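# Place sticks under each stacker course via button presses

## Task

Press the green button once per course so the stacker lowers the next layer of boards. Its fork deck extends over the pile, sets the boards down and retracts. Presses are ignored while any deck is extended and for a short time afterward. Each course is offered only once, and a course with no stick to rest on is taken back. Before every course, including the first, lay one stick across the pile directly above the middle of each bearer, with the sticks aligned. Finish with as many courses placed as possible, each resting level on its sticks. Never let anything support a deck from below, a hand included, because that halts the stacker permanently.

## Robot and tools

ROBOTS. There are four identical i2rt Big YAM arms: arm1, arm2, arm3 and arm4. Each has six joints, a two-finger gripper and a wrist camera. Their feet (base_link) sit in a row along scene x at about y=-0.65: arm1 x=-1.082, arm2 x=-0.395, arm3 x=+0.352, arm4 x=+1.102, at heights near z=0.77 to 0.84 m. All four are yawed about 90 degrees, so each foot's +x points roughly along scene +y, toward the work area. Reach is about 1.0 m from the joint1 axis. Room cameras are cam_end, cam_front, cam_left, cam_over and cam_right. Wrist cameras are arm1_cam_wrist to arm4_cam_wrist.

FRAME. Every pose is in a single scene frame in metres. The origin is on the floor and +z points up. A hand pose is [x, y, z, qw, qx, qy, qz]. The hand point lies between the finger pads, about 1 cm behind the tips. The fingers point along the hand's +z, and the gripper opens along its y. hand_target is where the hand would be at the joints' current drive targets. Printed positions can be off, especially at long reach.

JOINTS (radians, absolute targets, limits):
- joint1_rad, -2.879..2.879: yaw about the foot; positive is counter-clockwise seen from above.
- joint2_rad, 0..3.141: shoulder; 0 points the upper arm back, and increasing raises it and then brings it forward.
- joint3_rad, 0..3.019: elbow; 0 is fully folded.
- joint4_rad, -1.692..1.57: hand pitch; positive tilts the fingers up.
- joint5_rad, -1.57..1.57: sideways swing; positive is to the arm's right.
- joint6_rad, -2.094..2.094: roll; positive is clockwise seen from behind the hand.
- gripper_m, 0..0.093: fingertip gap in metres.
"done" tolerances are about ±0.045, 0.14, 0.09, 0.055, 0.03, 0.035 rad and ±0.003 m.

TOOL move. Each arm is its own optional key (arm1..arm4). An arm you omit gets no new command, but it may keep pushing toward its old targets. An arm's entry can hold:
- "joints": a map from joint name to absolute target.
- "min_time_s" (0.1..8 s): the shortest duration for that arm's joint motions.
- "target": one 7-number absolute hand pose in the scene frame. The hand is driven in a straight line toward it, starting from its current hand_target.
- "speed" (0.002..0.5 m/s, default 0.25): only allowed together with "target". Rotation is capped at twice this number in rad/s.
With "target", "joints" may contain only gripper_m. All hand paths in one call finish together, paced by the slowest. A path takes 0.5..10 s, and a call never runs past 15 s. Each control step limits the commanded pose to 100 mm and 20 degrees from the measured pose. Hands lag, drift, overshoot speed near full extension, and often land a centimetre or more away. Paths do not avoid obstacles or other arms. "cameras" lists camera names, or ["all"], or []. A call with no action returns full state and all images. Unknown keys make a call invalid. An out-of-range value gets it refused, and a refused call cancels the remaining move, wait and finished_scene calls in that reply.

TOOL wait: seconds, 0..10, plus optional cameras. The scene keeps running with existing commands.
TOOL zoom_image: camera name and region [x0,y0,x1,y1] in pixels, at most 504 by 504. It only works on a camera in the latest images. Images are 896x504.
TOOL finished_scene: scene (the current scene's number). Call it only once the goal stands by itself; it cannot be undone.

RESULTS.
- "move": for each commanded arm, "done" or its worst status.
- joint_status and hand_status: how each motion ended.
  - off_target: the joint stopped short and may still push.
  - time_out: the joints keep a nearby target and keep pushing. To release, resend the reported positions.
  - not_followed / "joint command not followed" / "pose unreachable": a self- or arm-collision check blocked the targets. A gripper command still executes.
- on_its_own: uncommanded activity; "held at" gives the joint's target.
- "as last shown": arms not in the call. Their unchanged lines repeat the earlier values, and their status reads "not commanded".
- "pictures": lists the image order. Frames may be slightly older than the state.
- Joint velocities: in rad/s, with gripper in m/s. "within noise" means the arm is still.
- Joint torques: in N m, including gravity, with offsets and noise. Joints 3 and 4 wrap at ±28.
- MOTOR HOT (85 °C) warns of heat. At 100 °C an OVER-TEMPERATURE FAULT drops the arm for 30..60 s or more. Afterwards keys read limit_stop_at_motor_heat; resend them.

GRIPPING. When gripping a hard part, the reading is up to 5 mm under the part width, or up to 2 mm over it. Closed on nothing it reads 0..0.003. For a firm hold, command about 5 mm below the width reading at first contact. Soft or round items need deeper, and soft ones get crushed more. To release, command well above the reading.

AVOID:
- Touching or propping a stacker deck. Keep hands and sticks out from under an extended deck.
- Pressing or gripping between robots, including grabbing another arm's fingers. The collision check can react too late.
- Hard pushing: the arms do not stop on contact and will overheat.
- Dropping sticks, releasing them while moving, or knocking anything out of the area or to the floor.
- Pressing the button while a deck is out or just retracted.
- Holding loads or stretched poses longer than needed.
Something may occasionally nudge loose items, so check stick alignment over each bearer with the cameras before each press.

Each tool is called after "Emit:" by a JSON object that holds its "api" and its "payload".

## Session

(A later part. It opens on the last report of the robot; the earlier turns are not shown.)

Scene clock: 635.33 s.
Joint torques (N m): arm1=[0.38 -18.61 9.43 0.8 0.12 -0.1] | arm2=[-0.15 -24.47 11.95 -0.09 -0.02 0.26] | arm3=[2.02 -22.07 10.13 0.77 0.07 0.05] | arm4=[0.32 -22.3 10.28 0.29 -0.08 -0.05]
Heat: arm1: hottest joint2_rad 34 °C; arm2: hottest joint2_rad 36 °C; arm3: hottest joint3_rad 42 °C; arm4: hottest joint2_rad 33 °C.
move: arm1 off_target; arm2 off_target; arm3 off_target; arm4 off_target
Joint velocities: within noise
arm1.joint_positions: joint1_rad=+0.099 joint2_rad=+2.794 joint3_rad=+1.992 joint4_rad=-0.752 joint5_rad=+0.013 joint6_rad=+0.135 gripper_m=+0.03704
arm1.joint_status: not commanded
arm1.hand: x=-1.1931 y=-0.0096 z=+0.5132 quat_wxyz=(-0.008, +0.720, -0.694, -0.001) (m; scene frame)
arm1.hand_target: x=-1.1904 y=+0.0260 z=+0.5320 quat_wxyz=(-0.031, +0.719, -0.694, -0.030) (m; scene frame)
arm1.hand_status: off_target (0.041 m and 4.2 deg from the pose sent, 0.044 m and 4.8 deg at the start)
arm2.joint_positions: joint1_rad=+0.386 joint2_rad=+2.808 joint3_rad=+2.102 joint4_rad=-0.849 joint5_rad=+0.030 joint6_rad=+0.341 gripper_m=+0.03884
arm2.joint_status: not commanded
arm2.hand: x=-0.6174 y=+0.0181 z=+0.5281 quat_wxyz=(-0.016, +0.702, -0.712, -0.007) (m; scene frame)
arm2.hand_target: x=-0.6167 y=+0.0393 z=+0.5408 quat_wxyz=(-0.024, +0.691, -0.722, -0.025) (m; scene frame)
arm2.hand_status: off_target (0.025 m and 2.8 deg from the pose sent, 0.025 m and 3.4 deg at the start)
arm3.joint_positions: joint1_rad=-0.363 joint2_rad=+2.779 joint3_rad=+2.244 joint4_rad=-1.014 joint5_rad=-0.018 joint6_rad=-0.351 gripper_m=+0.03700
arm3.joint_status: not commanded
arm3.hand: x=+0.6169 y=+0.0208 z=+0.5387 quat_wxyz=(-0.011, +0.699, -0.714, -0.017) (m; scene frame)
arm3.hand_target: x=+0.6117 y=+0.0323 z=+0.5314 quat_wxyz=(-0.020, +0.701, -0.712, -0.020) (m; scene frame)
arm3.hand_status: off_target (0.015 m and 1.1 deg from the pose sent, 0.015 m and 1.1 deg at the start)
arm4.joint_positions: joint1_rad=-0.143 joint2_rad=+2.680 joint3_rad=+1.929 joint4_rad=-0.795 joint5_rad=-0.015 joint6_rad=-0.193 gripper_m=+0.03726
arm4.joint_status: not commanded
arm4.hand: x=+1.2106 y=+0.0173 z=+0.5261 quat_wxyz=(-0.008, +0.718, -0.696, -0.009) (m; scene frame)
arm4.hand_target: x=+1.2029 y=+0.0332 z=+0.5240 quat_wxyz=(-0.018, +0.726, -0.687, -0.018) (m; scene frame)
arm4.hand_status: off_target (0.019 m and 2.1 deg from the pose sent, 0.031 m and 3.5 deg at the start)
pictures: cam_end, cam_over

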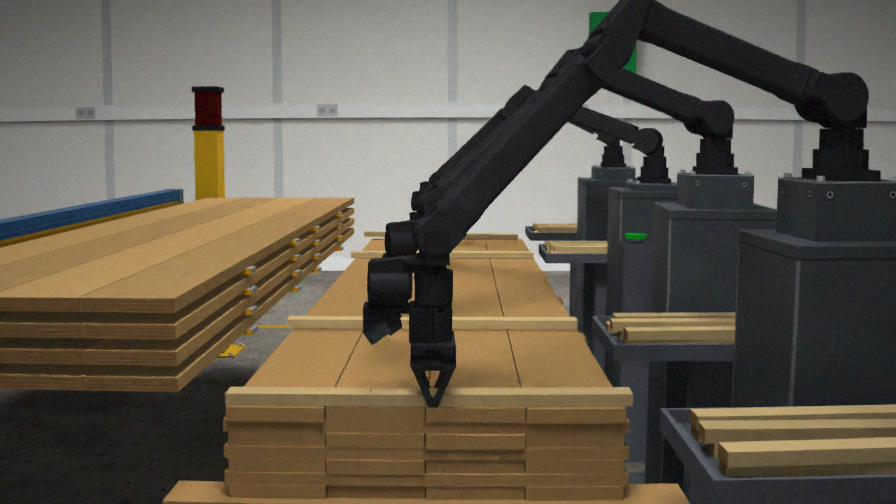

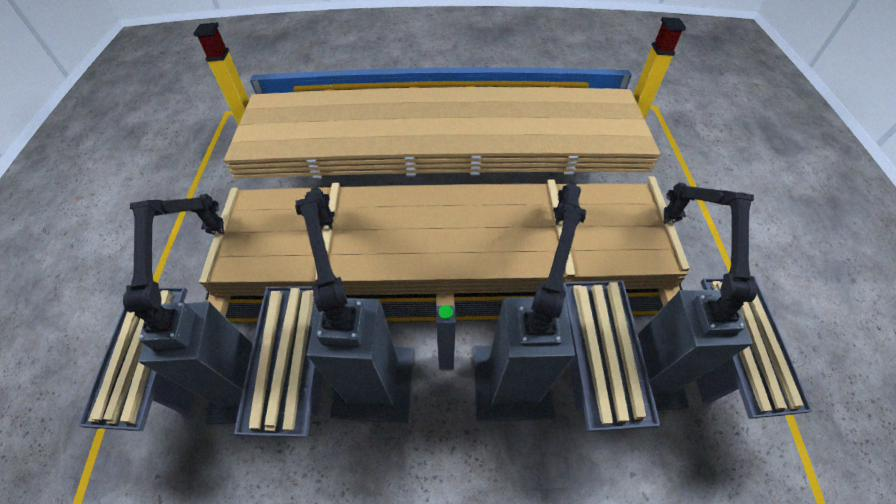

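Emit:
{"api": "move", "payload": {"arm1": {"target": [-1.191, 0.010, 0.536, -0.021, 0.7195, -0.6940, -0.021], "speed": 0.06}, "arm2": {"target": [-0.617, 0.036, 0.531, -0.021, 0.6906, -0.7226, -0.021], "speed": 0.06}, "arm3": {"target": [0.612, 0.030, 0.523, -0.016, 0.7013, -0.7122, -0.016], "speed": 0.06}, "arm4": {"target": [1.203, 0.034, 0.514, -0.014, 0.7264, -0.6870, -0.014], "speed": 0.06}, "cameras": ["cam_over", "cam_end"]}}

Emit:
{"api": "zoom_image", "payload": {"camera": "cam_end", "region": [340, 222, 420, 272]}}

Emit:
{"api": "zoom_image", "payload": {"camera": "cam_end", "region": [490, 222, 570, 272]}}

Emit:
{"api": "zoom_image", "payload": {"camera": "cam_end", "region": [215, 375, 275, 415]}}

Emit:
{"api": "zoom_image", "payload": {"camera": "cam_end", "region": [590, 375, 650, 415]}}

Emit:
{"api": "zoom_image", "payload": {"camera": "cam_over", "region": [180, 170, 350, 300]}}

Scene clock: 683.53 s.
Joint torques (N m): arm1=[0.85 -21.42 5.24 0.88 0.01 -0.1] | arm2=[-0.09 -23.36 12.23 0.03 -0.1 0.24] | arm3=[1.96 -20.95 10.51 0.69 0.12 0.04] | arm4=[0.38 -21.6 10.39 0.01 -0.01 -0.04]
Heat: arm1: hottest joint2_rad 35 °C; arm2: hottest joint2_rad 37 °C; arm3: hottest joint3_rad 41 °C; arm4: hottest joint2_rad 34 °C.
move: arm1 off_target; arm2 off_target; arm3 off_target; arm4 off_target
Joint velocities: within noise
arm1.joint_positions: joint1_rad=+0.099 joint2_rad=+2.794 joint3_rad=+1.992 joint4_rad=-0.750 joint5_rad=+0.012 joint6_rad=+0.135 gripper_m=+0.03704
arm1.joint_status: not commanded
arm1.hand: x=-1.1933 y=-0.0093 z=+0.5130 quat_wxyz=(-0.009, +0.720, -0.694, -0.001) (m; scene frame)
arm1.hand_target: x=-1.1908 y=+0.0097 z=+0.5359 quat_wxyz=(-0.021, +0.719, -0.694, -0.021) (m; scene frame)
arm1.hand_status: off_target (0.030 m and 2.7 deg from the pose sent, 0.030 m and 2.7 deg at the start)
arm2.joint_positions: joint1_rad=+0.386 joint2_rad=+2.809 joint3_rad=+2.102 joint4_rad=-0.849 joint5_rad=+0.030 joint6_rad=+0.342 gripper_m=+0.03884
arm2.joint_status: not commanded
arm2.hand: x=-0.6173 y=+0.0175 z=+0.5270 quat_wxyz=(-0.015, +0.702, -0.712, -0.006) (m; scene frame)
arm2.hand_target: x=-0.6167 y=+0.0354 z=+0.5318 quat_wxyz=(-0.021, +0.691, -0.722, -0.022) (m; scene frame)
arm2.hand_status: off_target (0.019 m and 2.5 deg from the pose sent, 0.018 m and 2.5 deg at the start)
arm3.joint_positions: joint1_rad=-0.363 joint2_rad=+2.780 joint3_rad=+2.244 joint4_rad=-1.014 joint5_rad=-0.016 joint6_rad=-0.351 gripper_m=+0.03700
arm3.joint_status: not commanded
arm3.hand: x=+0.6172 y=+0.0205 z=+0.5384 quat_wxyz=(-0.011, +0.699, -0.715, -0.016) (m; scene frame)
arm3.hand_target: x=+0.6116 y=+0.0290 z=+0.5236 quat_wxyz=(-0.016, +0.701, -0.712, -0.016) (m; scene frame)
arm3.hand_status: off_target (0.019 m and 0.6 deg from the pose sent, 0.019 m and 0.7 deg at the start)
arm4.joint_positions: joint1_rad=-0.143 joint2_rad=+2.699 joint3_rad=+1.958 joint4_rad=-0.799 joint5_rad=-0.015 joint6_rad=-0.193 gripper_m=+0.03726
arm4.joint_status: not commanded
arm4.hand: x=+1.2112 y=+0.0223 z=+0.5211 quat_wxyz=(-0.009, +0.718, -0.695, -0.010) (m; scene frame)
arm4.hand_target: x=+1.2029 y=+0.0332 z=+0.5143 quat_wxyz=(-0.014, +0.726, -0.687, -0.014) (m; scene frame)
arm4.hand_status: off_target (0.016 m and 1.5 deg from the pose sent, 0.022 m and 1.6 deg at the start)
pictures: cam_end, cam_over

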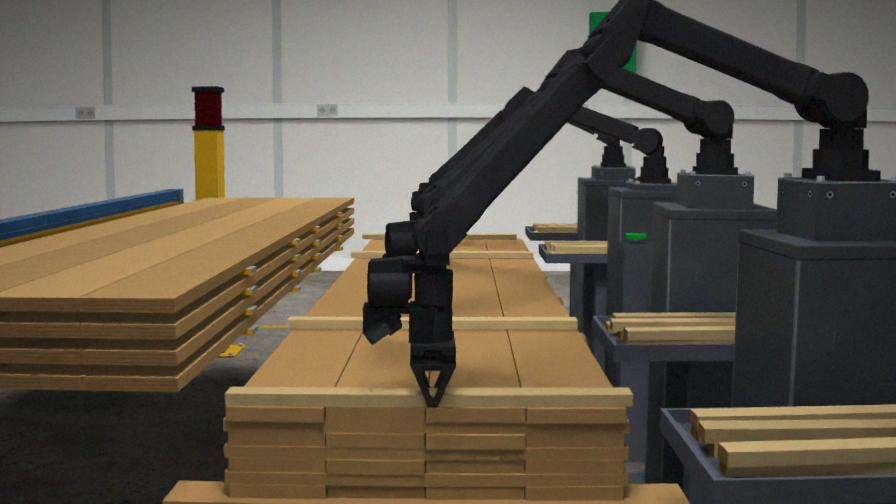

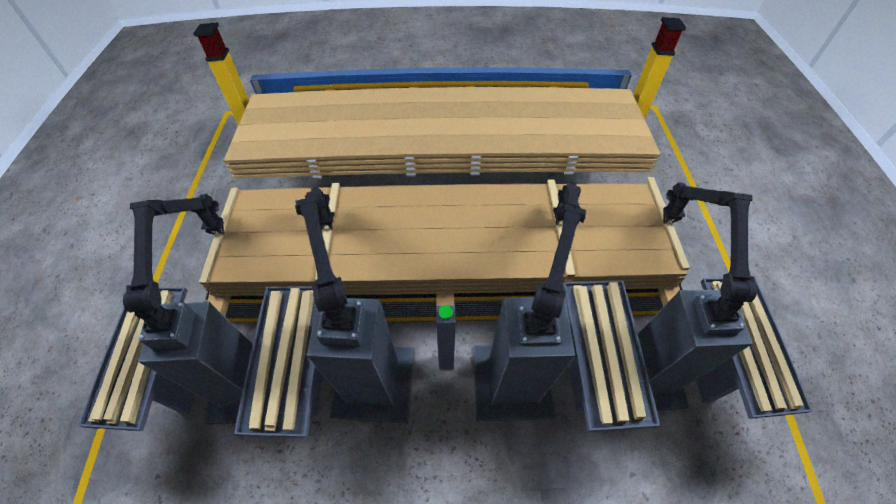

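Scaled by 6.300.

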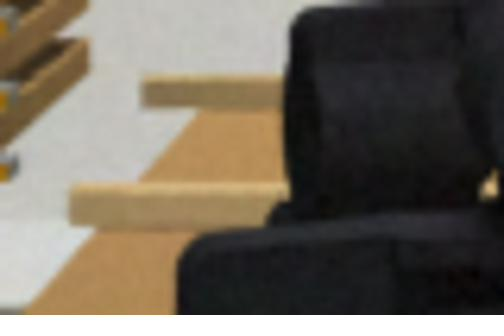

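Scaled by 6.300.

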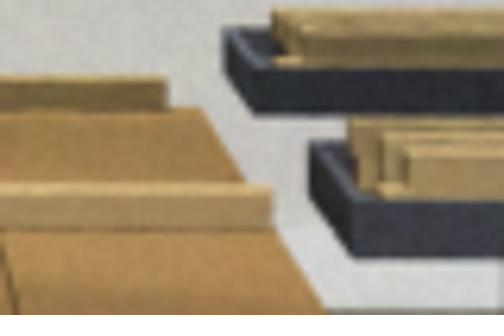

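Scaled by 8.400.

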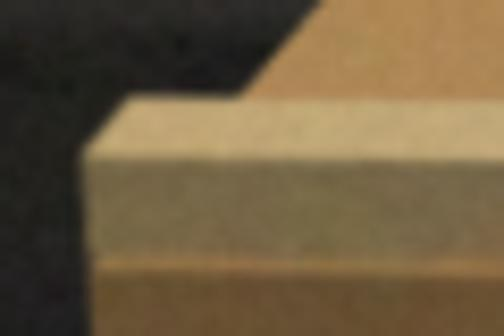

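Scaled by 8.400.

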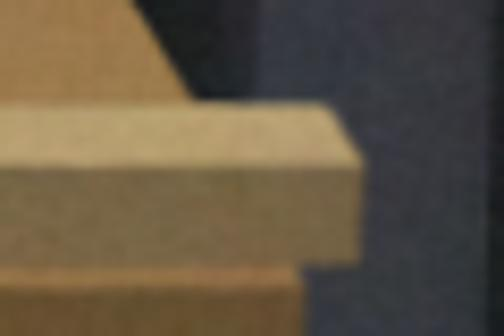

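Scaled by 2.965.

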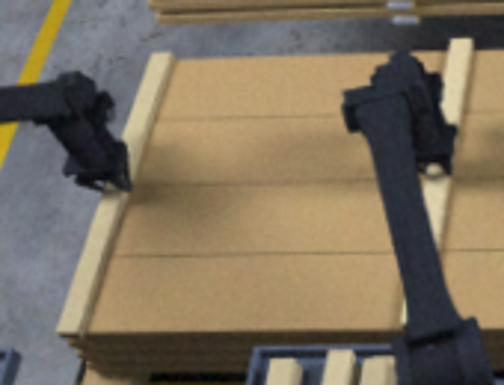

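Emit:
{"api": "zoom_image", "payload": {"camera": "cam_over", "region": [190, 260, 250, 300]}}

Emit:
{"api": "zoom_image", "payload": {"camera": "cam_over", "region": [210, 175, 270, 215]}}

Emit:
{"api": "zoom_image", "payload": {"camera": "cam_over", "region": [640, 165, 700, 205]}}

Emit:
{"api": "zoom_image", "payload": {"camera": "cam_over", "region": [650, 250, 710, 290]}}

Scaled by 8.400.

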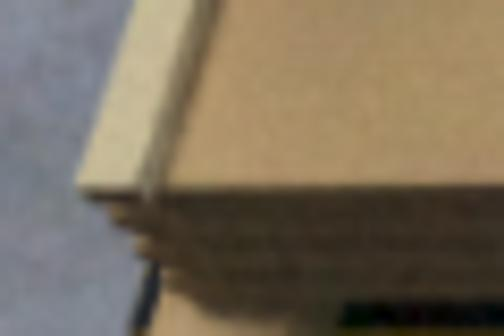

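Scaled by 8.400.

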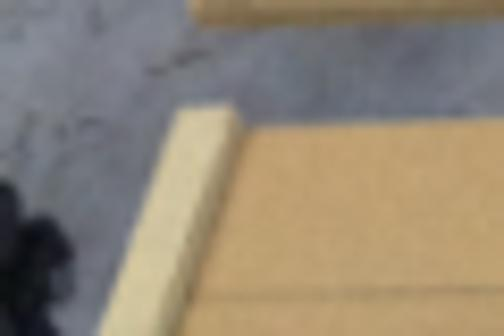

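Scaled by 8.400.

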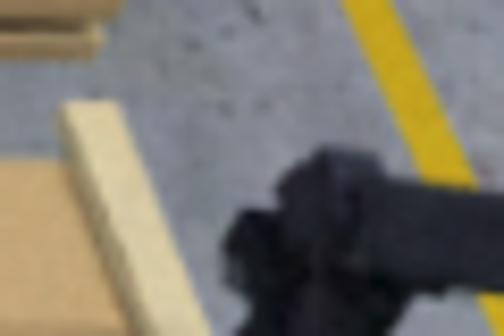

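Scaled by 8.400.

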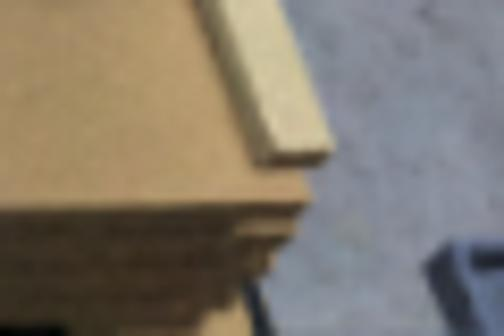

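Emit:
{"api": "wait", "payload": {"seconds": 0.3, "cameras": ["cam_over", "cam_end", "cam_right", "arm4_cam_wrist"]}}

Emit:
{"api": "zoom_image", "payload": {"camera": "cam_over", "region": [650, 250, 710, 290]}}

Emit:
{"api": "zoom_image", "payload": {"camera": "cam_end", "region": [590, 375, 650, 415]}}

Scene clock: 746.67 s.
Joint torques (N m): arm1=[0.85 -20.95 5.2 0.84 0.01 -0.09] | arm2=[-0.09 -23.36 12.22 0.05 -0.1 0.24] | arm3=[1.96 -20.95 10.52 0.69 0.12 0.04] | arm4=[0.38 -22.01 10.3 0.03 -0.01 -0.04]
Heat: arm1: hottest joint2_rad 38 °C; arm2: hottest joint3_rad 35 °C; arm3: hottest joint3_rad 41 °C; arm4: hottest joint3_rad 33 °C.
Joint velocities: within noise
arm1.joint_positions: joint1_rad=+0.099 joint2_rad=+2.794 joint3_rad=+1.992 joint4_rad=-0.750 joint5_rad=+0.012 joint6_rad=+0.135 gripper_m=+0.03704
arm1.joint_status: not commanded
arm1.hand: x=-1.1933 y=-0.0093 z=+0.5130 quat_wxyz=(-0.009, +0.720, -0.694, -0.001) (m; scene frame)
arm1.hand_target: x=-1.1908 y=+0.0097 z=+0.5359 quat_wxyz=(-0.021, +0.719, -0.694, -0.021) (m; scene frame)
arm1.hand_status: off_target (0.030 m and 2.7 deg from the pose sent, 0.030 m and 2.7 deg at the start)
arm2.joint_positions: joint1_rad=+0.386 joint2_rad=+2.809 joint3_rad=+2.102 joint4_rad=-0.849 joint5_rad=+0.030 joint6_rad=+0.342 gripper_m=+0.03884
arm2.joint_status: not commanded
arm2.hand: x=-0.6173 y=+0.0175 z=+0.5270 quat_wxyz=(-0.015, +0.702, -0.712, -0.006) (m; scene frame)
arm2.hand_target: x=-0.6167 y=+0.0354 z=+0.5318 quat_wxyz=(-0.021, +0.691, -0.722, -0.022) (m; scene frame)
arm2.hand_status: off_target (0.019 m and 2.5 deg from the pose sent, 0.018 m and 2.5 deg at the start)
arm3.joint_positions: joint1_rad=-0.363 joint2_rad=+2.780 joint3_rad=+2.244 joint4_rad=-1.014 joint5_rad=-0.016 joint6_rad=-0.351 gripper_m=+0.03700
arm3.joint_status: not commanded
arm3.hand: x=+0.6172 y=+0.0205 z=+0.5384 quat_wxyz=(-0.011, +0.699, -0.715, -0.016) (m; scene frame)
arm3.hand_target: x=+0.6116 y=+0.0290 z=+0.5236 quat_wxyz=(-0.016, +0.701, -0.712, -0.016) (m; scene frame)
arm3.hand_status: off_target (0.019 m and 0.6 deg from the pose sent, 0.019 m and 0.7 deg at the start)
arm4.joint_positions: joint1_rad=-0.143 joint2_rad=+2.699 joint3_rad=+1.958 joint4_rad=-0.799 joint5_rad=-0.015 joint6_rad=-0.193 gripper_m=+0.03726
arm4.joint_status: not commanded
arm4.hand: x=+1.2112 y=+0.0225 z=+0.5212 quat_wxyz=(-0.009, +0.718, -0.695, -0.010) (m; scene frame)
arm4.hand_target: x=+1.2029 y=+0.0334 z=+0.5145 quat_wxyz=(-0.014, +0.726, -0.687, -0.014) (m; scene frame)
arm4.hand_status: off_target (0.016 m and 1.5 deg from the pose sent, 0.022 m and 1.6 deg at the start)
wait: 0.30 s; at rest from the start
pictures: arm4_cam_wrist, cam_end, cam_over, cam_right

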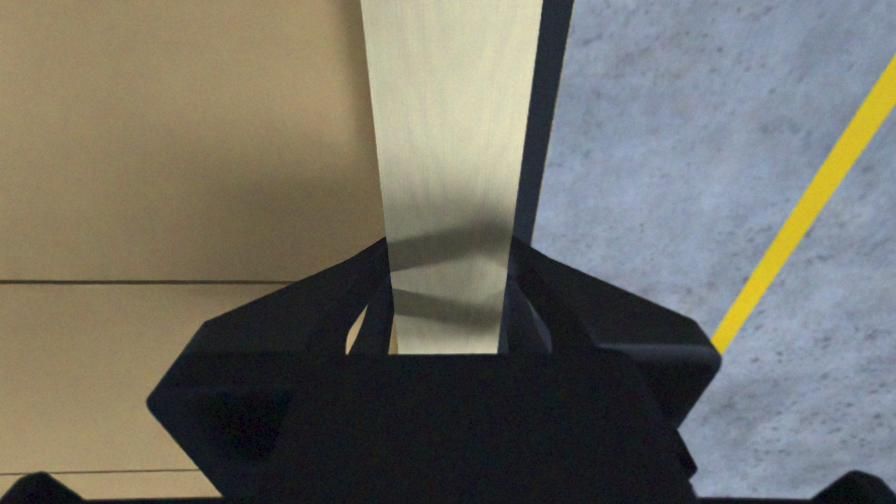

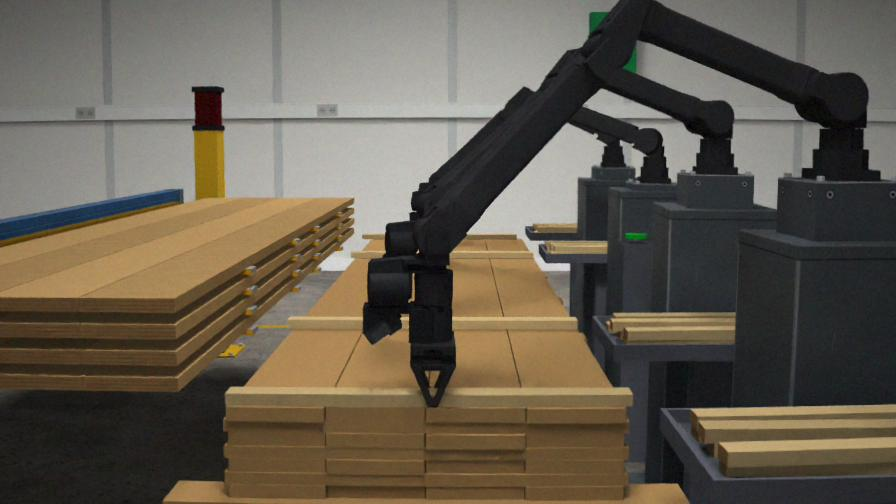

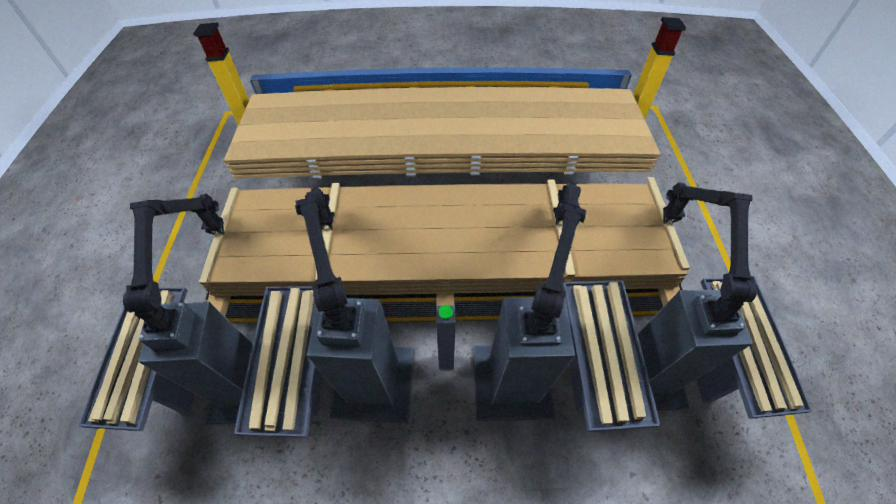

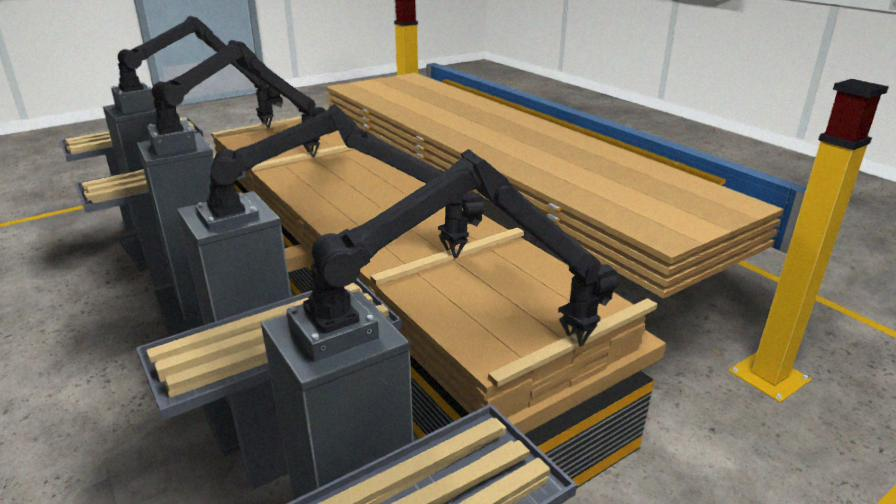

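Scaled by 8.400.

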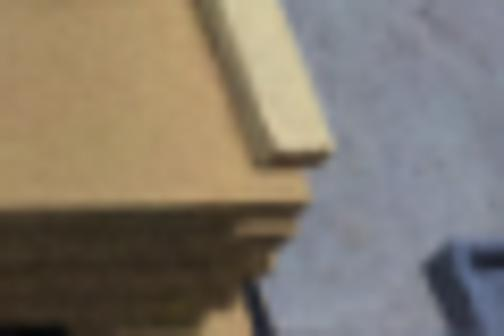

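Scaled by 8.400.

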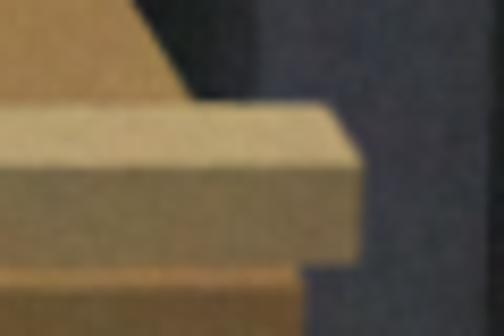

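Emit:
{"api": "move", "payload": {"arm4": {"target": [1.203, -0.002, 0.522, -0.009, 0.7264, -0.6870, -0.009], "speed": 0.06}, "cameras": ["cam_over", "cam_end"]}}

Emit:
{"api": "zoom_image", "payload": {"camera": "cam_end", "region": [340, 222, 420, 272]}}

Emit:
{"api": "zoom_image", "payload": {"camera": "cam_end", "region": [490, 222, 570, 272]}}

Emit:
{"api": "zoom_image", "payload": {"camera": "cam_over", "region": [310, 175, 370, 215]}}

Emit:
{"api": "zoom_image", "payload": {"camera": "cam_over", "region": [290, 250, 350, 290]}}

Emit:
{"api": "zoom_image", "payload": {"camera": "cam_over", "region": [640, 170, 700, 280]}}

Scene clock: 793.37 s.
Joint torques (N m): arm1=[0.79 -21.07 5.26 0.77 -0.01 -0.09] | arm2=[-0.03 -23.36 12.22 0.05 -0.1 0.24] | arm3=[1.9 -20.89 10.54 0.69 0.12 0.04] | arm4=[-0.32 -24 5.71 0.4 0.07 -0.05]
Heat: arm1: hottest joint2_rad 39 °C; arm2: hottest joint3_rad 35 °C; arm3: hottest joint3_rad 42 °C; arm4: hottest joint3_rad 33 °C.
move: arm4 done
Joint velocities: within noise
arm1, arm2, arm3: as last shown
arm4.joint_positions: joint1_rad=-0.143 joint2_rad=+2.652 joint3_rad=+1.841 joint4_rad=-0.742 joint5_rad=-0.015 joint6_rad=-0.200 gripper_m=+0.03726
arm4.joint_status: not commanded
arm4.hand: x=+1.2070 y=-0.0036 z=+0.5199 quat_wxyz=(-0.005, +0.721, -0.693, -0.007) (m; scene frame)
arm4.hand_target: x=+1.2031 y=-0.0019 z=+0.5221 quat_wxyz=(-0.009, +0.726, -0.687, -0.009) (m; scene frame)
arm4.hand_status: done (0.005 m and 1.1 deg from the pose sent, 0.026 m and 1.3 deg at the start)
pictures: cam_end, cam_over

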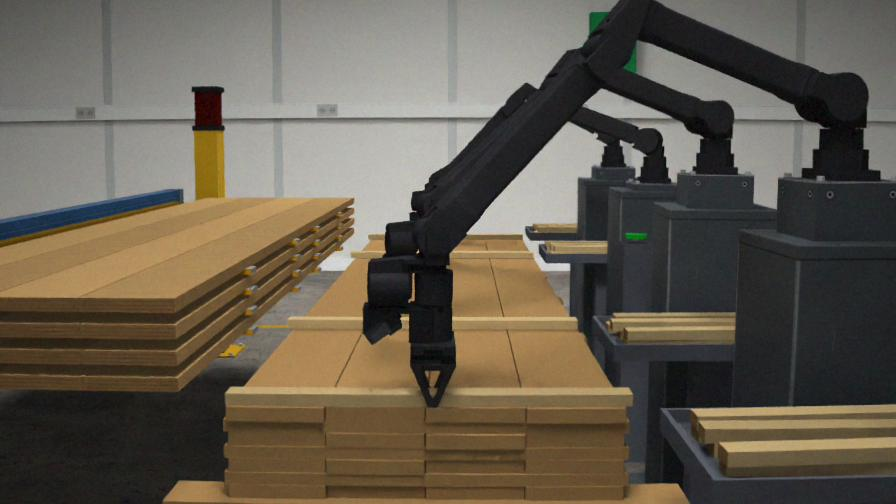

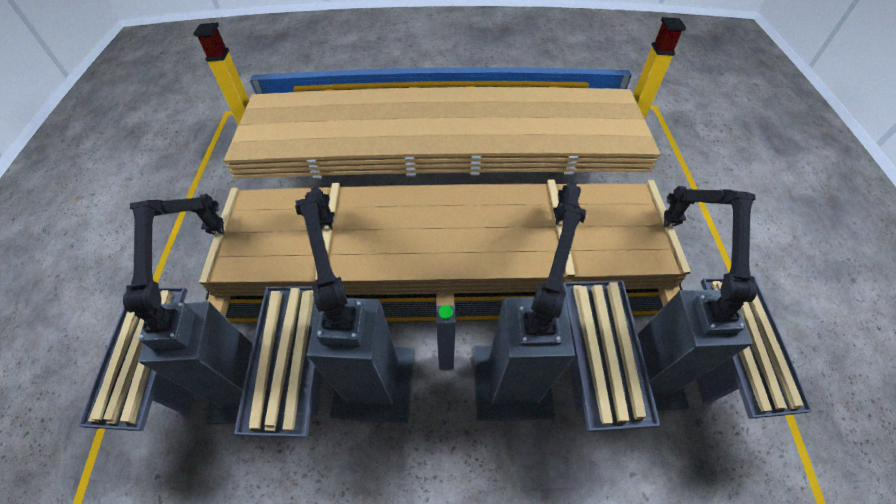

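Scaled by 6.300.

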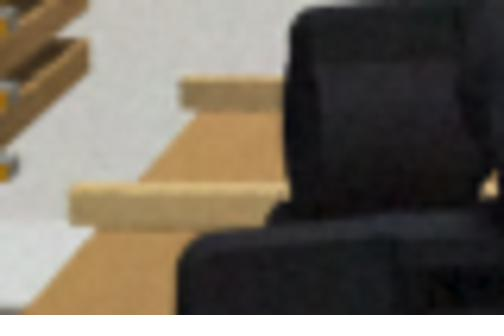

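Scaled by 6.300.

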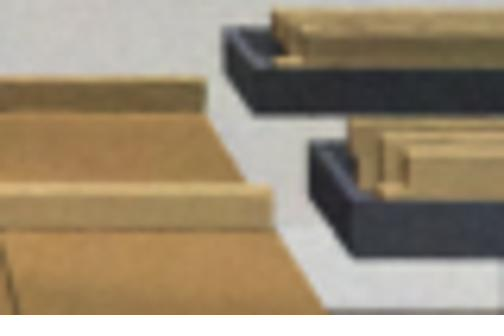

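Scaled by 8.400.

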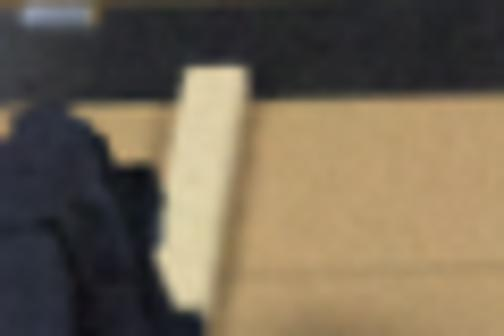

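Scaled by 8.400.

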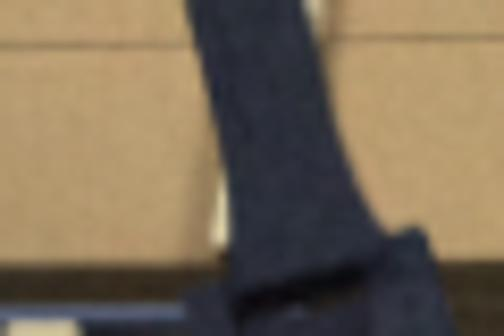

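Scaled by 4.582.

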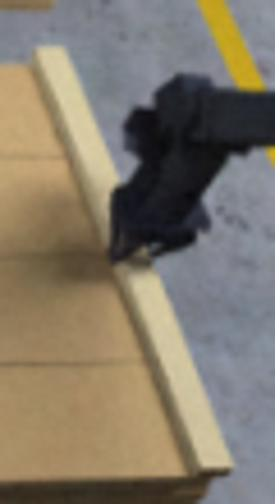

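Emit:
{"api": "move", "payload": {"arm1": {"joints": {"gripper_m": 0.062}}, "arm2": {"joints": {"gripper_m": 0.062}}, "arm3": {"joints": {"gripper_m": 0.062}}, "arm4": {"joints": {"gripper_m": 0.062}}, "cameras": []}}

Emit:
{"api": "move", "payload": {"arm1": {"target": [-1.193, 0.005, 0.64, -0.015, 0.7197, -0.6940, -0.015], "speed": 0.08}, "arm2": {"target": [-0.617, 0.030, 0.64, -0.018, 0.699, -0.715, -0.018], "speed": 0.08}, "arm3": {"target": [0.616, 0.026, 0.64, -0.014, 0.7000, -0.7138, -0.014], "speed": 0.08}, "arm4": {"target": [1.206, -0.002, 0.64, -0.006, 0.7215, -0.692, -0.006], "speed": 0.08}, "cameras": ["cam_over", "cam_end"]}}

Scene clock: 811.97 s.
Joint torques (N m): arm1=[0.5 -21.07 5.22 0.88 0.01 -0.07] | arm2=[-0.09 -23.36 12.22 0.05 -0.09 0.19] | arm3=[1.9 -21.19 10.47 0.69 0.1 0.04] | arm4=[-0.32 -24 6.16 0.43 0.06 -0.03]
Heat: arm1: hottest joint2_rad 39 °C; arm2: hottest joint3_rad 35 °C; arm3: hottest joint3_rad 42 °C; arm4: hottest joint2_rad 34 °C.
move: arm1 done; arm2 done; arm3 done; arm4 done
Joint velocities: within noise
arm1.joint_positions: joint1_rad=+0.099 joint2_rad=+2.789 joint3_rad=+1.992 joint4_rad=-0.750 joint5_rad=+0.012 joint6_rad=+0.134 gripper_m=+0.06187
arm1.joint_status: all done
arm1.hand: x=-1.1938 y=-0.0070 z=+0.5163 quat_wxyz=(-0.010, +0.720, -0.694, -0.003) (m; scene frame)
arm1.hand_target: x=-1.1909 y=+0.0097 z=+0.5359 quat_wxyz=(-0.021, +0.719, -0.694, -0.021) (m; scene frame)
arm1.hand_status: not commanded
arm2.joint_positions: joint1_rad=+0.386 joint2_rad=+2.810 joint3_rad=+2.102 joint4_rad=-0.849 joint5_rad=+0.030 joint6_rad=+0.348 gripper_m=+0.06185
arm2.joint_status: all done
arm2.hand: x=-0.6172 y=+0.0172 z=+0.5265 quat_wxyz=(-0.015, +0.700, -0.714, -0.006) (m; scene frame)
arm2.hand_target: x=-0.6167 y=+0.0353 z=+0.5316 quat_wxyz=(-0.021, +0.691, -0.722, -0.022) (m; scene frame)
arm2.hand_status: not commanded
arm3.joint_positions: joint1_rad=-0.363 joint2_rad=+2.782 joint3_rad=+2.245 joint4_rad=-1.014 joint5_rad=-0.015 joint6_rad=-0.351 gripper_m=+0.06182
arm3.joint_status: all done
arm3.hand: x=+0.6172 y=+0.0198 z=+0.5367 quat_wxyz=(-0.011, +0.699, -0.715, -0.015) (m; scene frame)
arm3.hand_target: x=+0.6117 y=+0.0289 z=+0.5235 quat_wxyz=(-0.016, +0.701, -0.712, -0.016) (m; scene frame)
arm3.hand_status: not commanded
arm4.joint_positions: joint1_rad=-0.143 joint2_rad=+2.652 joint3_rad=+1.836 joint4_rad=-0.742 joint5_rad=-0.015 joint6_rad=-0.203 gripper_m=+0.06182
arm4.joint_status: all done
arm4.hand: x=+1.2066 y=-0.0063 z=+0.5185 quat_wxyz=(-0.003, +0.722, -0.692, -0.006) (m; scene frame)
arm4.hand_target: x=+1.2031 y=-0.0020 z=+0.5220 quat_wxyz=(-0.009, +0.726, -0.687, -0.009) (m; scene frame)
arm4.hand_status: not commanded
pictures: none
No camera images: "cameras" was empty.

Scene clock: 814.33 s.
Joint torques (N m): arm1=[0.85 -20.31 5.31 -0.16 0.01 -0.04] | arm2=[0.21 -25.29 8.08 -0.25 -0.15 0.02] | arm3=[1.49 -25.82 7.23 0.14 0.1 0.02] | arm4=[-0.79 -23.65 7.1 -0.36 0.08 0.04]
Heat: arm1: hottest joint2_rad 39 °C; arm2: hottest joint3_rad 35 °C; arm3: hottest joint3_rad 41 °C; arm4: hottest joint2_rad 34 °C.
move: arm1 off_target; arm2 done; arm3 done; arm4 done
Joint velocities: within noise
arm1.joint_positions: joint1_rad=+0.099 joint2_rad=+2.574 joint3_rad=+1.885 joint4_rad=-0.838 joint5_rad=+0.009 joint6_rad=+0.134 gripper_m=+0.06196
arm1.joint_status: not commanded
arm1.hand: x=-1.1959 y=+0.0030 z=+0.6259 quat_wxyz=(-0.015, +0.720, -0.694, -0.012) (m; scene frame)
arm1.hand_target: x=-1.1930 y=+0.0051 z=+0.6397 quat_wxyz=(-0.015, +0.720, -0.694, -0.015) (m; scene frame)
arm1.hand_status: off_target (0.014 m and 0.3 deg from the pose sent, 0.124 m and 1.5 deg at the start)
arm2.joint_positions: joint1_rad=+0.386 joint2_rad=+2.612 joint3_rad=+2.021 joint4_rad=-0.935 joint5_rad=+0.028 joint6_rad=+0.348 gripper_m=+0.06193
arm2.joint_status: not commanded
arm2.hand: x=-0.6213 y=+0.0310 z=+0.6358 quat_wxyz=(-0.021, +0.700, -0.714, -0.020) (m; scene frame)
arm2.hand_target: x=-0.6171 y=+0.0301 z=+0.6400 quat_wxyz=(-0.018, +0.699, -0.715, -0.018) (m; scene frame)
arm2.hand_status: done (0.006 m and 0.4 deg from the pose sent, 0.114 m and 1.4 deg at the start)
arm3.joint_positions: joint1_rad=-0.363 joint2_rad=+2.632 joint3_rad=+2.214 joint4_rad=-1.124 joint5_rad=-0.013 joint6_rad=-0.351 gripper_m=+0.06191
arm3.joint_status: not commanded
arm3.hand: x=+0.6205 y=+0.0264 z=+0.6332 quat_wxyz=(-0.015, +0.699, -0.715, -0.016) (m; scene frame)
arm3.hand_target: x=+0.6161 y=+0.0260 z=+0.6400 quat_wxyz=(-0.014, +0.700, -0.714, -0.014) (m; scene frame)
arm3.hand_status: done (0.008 m and 0.3 deg from the pose sent, 0.103 m and 0.4 deg at the start)
arm4.joint_positions: joint1_rad=-0.143 joint2_rad=+2.432 joint3_rad=+1.760 joint4_rad=-0.873 joint5_rad=-0.014 joint6_rad=-0.203 gripper_m=+0.06191
arm4.joint_status: not commanded
arm4.hand: x=+1.2068 y=-0.0001 z=+0.6360 quat_wxyz=(-0.009, +0.722, -0.692, -0.009) (m; scene frame)
arm4.hand_target: x=+1.2061 y=-0.0019 z=+0.6401 quat_wxyz=(-0.006, +0.722, -0.692, -0.006) (m; scene frame)
arm4.hand_status: done (0.004 m and 0.4 deg from the pose sent, 0.122 m and 0.4 deg at the start)
pictures: cam_end, cam_over

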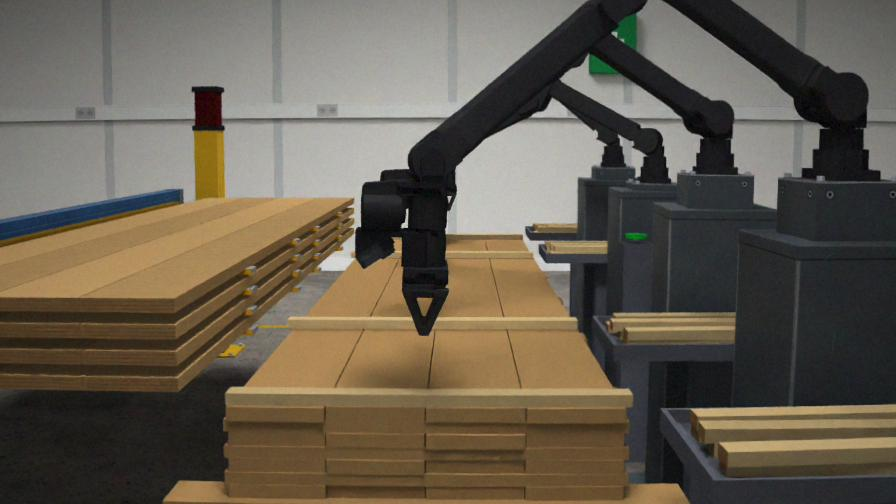

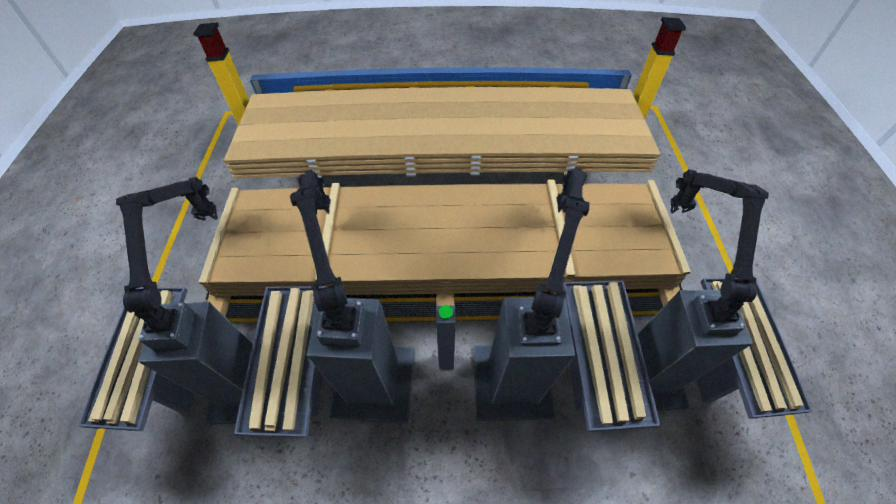

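Emit:
{"api": "move", "payload": {"arm1": {"target": [-1.44, -0.67, 0.74, 0, 0.7071, -0.7071, 0], "speed": 0.35, "joints": {"gripper_m": 0.075}}, "arm2": {"target": [-0.715, -0.67, 0.74, 0, 0.7071, -0.7071, 0], "speed": 0.35, "joints": {"gripper_m": 0.075}}, "arm3": {"target": [0.73, -0.67, 0.74, 0, 0.7071, -0.7071, 0], "speed": 0.35, "joints": {"gripper_m": 0.075}}, "arm4": {"target": [1.44, -0.67, 0.74, 0, 0.7071, -0.7071, 0], "speed": 0.35, "joints": {"gripper_m": 0.075}}, "cameras": ["arm1_cam_wrist", "arm2_cam_wrist", "arm3_cam_wrist", "arm4_cam_wrist", "cam_over"]}}

Scene clock: 838.47 s.
Joint torques (N m): arm1=[2.08 -8.53 5.64 -0.42 0.31 0.15] | arm2=[1.49 -10.52 7.31 -0.49 0.13 0.2] | arm3=[0.15 -10.64 6.94 -0.05 -0.14 -0.14] | arm4=[-1.96 -9.93 7.38 -0.49 -0.11 -0.04]
Heat: arm1: hottest joint2_rad 39 °C; arm2: hottest joint2_rad 35 °C; arm3: hottest joint3_rad 38 °C; arm4: hottest joint2_rad 34 °C.
move: arm1 off_target; arm2 off_target; arm3 off_target; arm4 off_target
Joint velocities: within noise
arm1.joint_positions: joint1_rad=+1.497 joint2_rad=+1.821 joint3_rad=+0.693 joint4_rad=-0.474 joint5_rad=+0.003 joint6_rad=+1.563 gripper_m=+0.07493
arm1.joint_status: all done
arm1.hand: x=-1.4198 y=-0.6681 z=+0.7315 quat_wxyz=(-0.010, +0.709, -0.705, +0.013) (m; scene frame)
arm1.hand_target: x=-1.4395 y=-0.6701 z=+0.7403 quat_wxyz=(+0.000, +0.707, -0.707, +0.000) (m; scene frame)
arm1.hand_status: off_target (0.022 m and 1.9 deg from the pose sent, 0.725 m and 3.0 deg at the start)
arm2.joint_positions: joint1_rad=+1.692 joint2_rad=+1.719 joint3_rad=+0.601 joint4_rad=-0.489 joint5_rad=-0.012 joint6_rad=+1.632 gripper_m=+0.07489
arm2.joint_status: all done
arm2.hand: x=-0.6986 y=-0.6651 z=+0.7333 quat_wxyz=(-0.008, +0.707, -0.707, +0.010) (m; scene frame)
arm2.hand_target: x=-0.7147 y=-0.6701 z=+0.7402 quat_wxyz=(+0.000, +0.707, -0.707, +0.000) (m; scene frame)
arm2.hand_status: off_target (0.018 m and 1.5 deg from the pose sent, 0.715 m and 3.5 deg at the start)
arm3.joint_positions: joint1_rad=-1.552 joint2_rad=+1.668 joint3_rad=+0.793 joint4_rad=-0.720 joint5_rad=+0.016 joint6_rad=-1.564 gripper_m=+0.07488
arm3.joint_status: all done
arm3.hand: x=+0.7171 y=-0.6662 z=+0.7312 quat_wxyz=(+0.009, +0.708, -0.706, -0.007) (m; scene frame)
arm3.hand_target: x=+0.7298 y=-0.6701 z=+0.7402 quat_wxyz=(+0.000, +0.707, -0.707, +0.000) (m; scene frame)
arm3.hand_status: off_target (0.016 m and 1.3 deg from the pose sent, 0.713 m and 2.8 deg at the start)
arm4.joint_positions: joint1_rad=-1.598 joint2_rad=+1.648 joint3_rad=+0.668 joint4_rad=-0.601 joint5_rad=-0.001 joint6_rad=-1.621 gripper_m=+0.07488
arm4.joint_status: all done
arm4.hand: x=+1.4303 y=-0.6653 z=+0.7378 quat_wxyz=(+0.002, +0.709, -0.705, +0.000) (m; scene frame)
arm4.hand_target: x=+1.4399 y=-0.6701 z=+0.7401 quat_wxyz=(+0.000, +0.707, -0.707, +0.000) (m; scene frame)
arm4.hand_status: off_target (0.011 m and 0.4 deg from the pose sent, 0.717 m and 2.8 deg at the start)
pictures: arm1_cam_wrist, arm2_cam_wrist, arm3_cam_wrist, arm4_cam_wrist, cam_over

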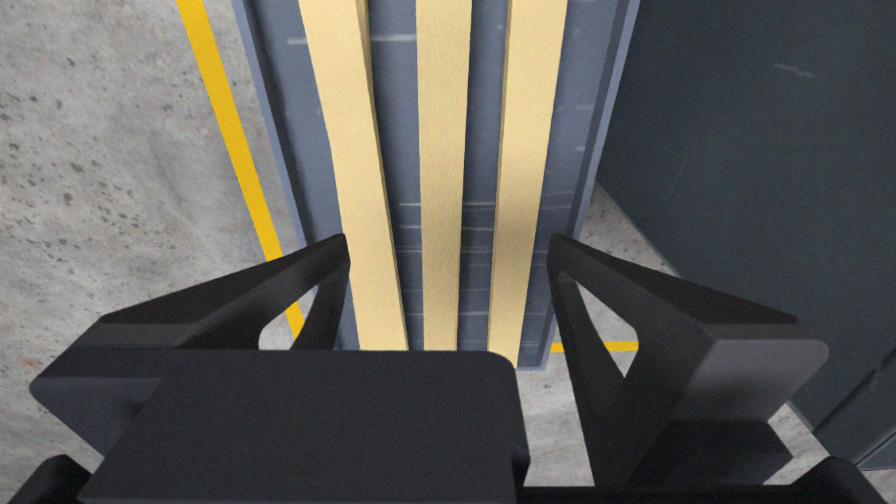

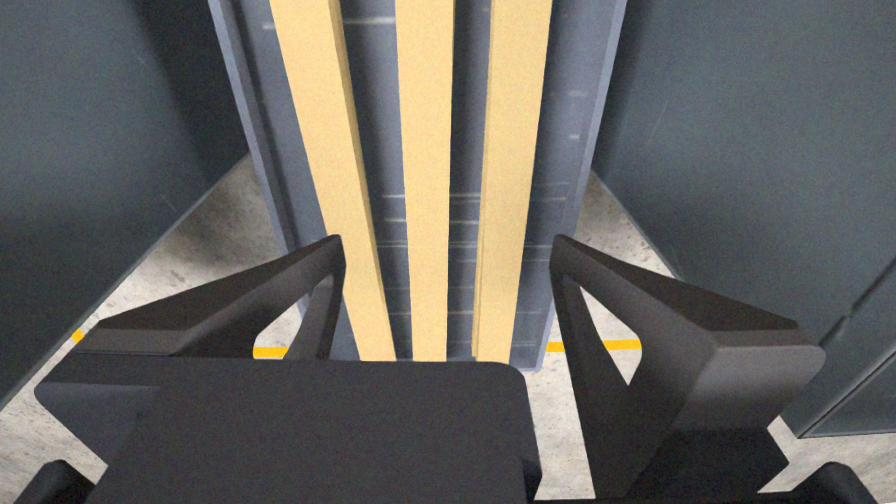

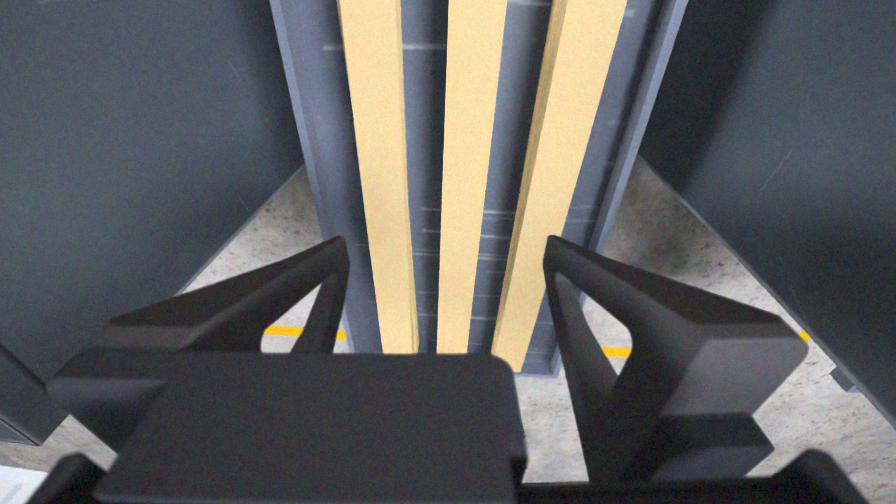

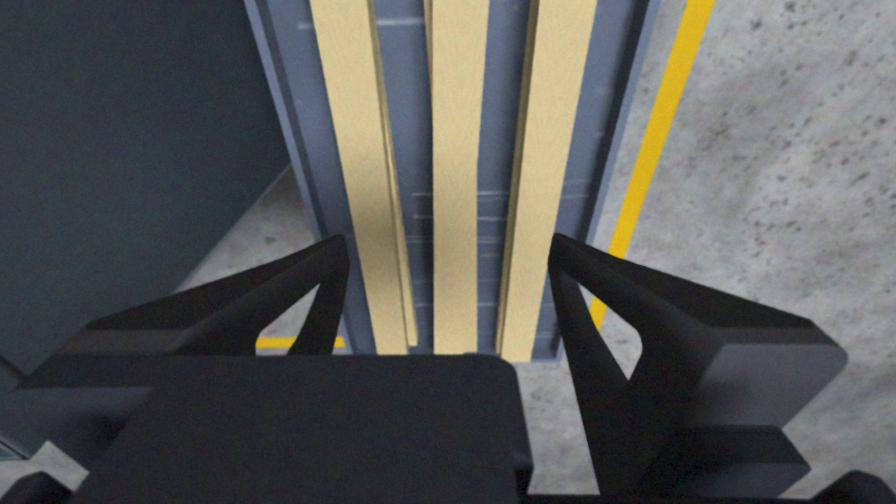

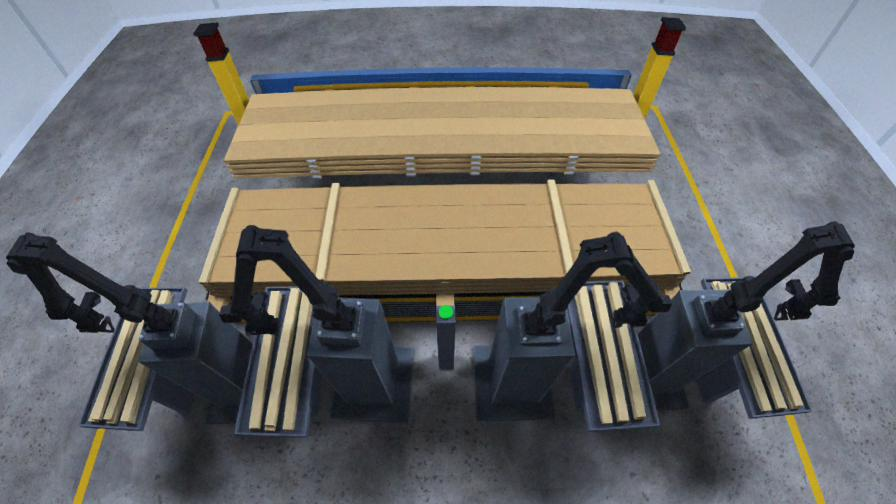

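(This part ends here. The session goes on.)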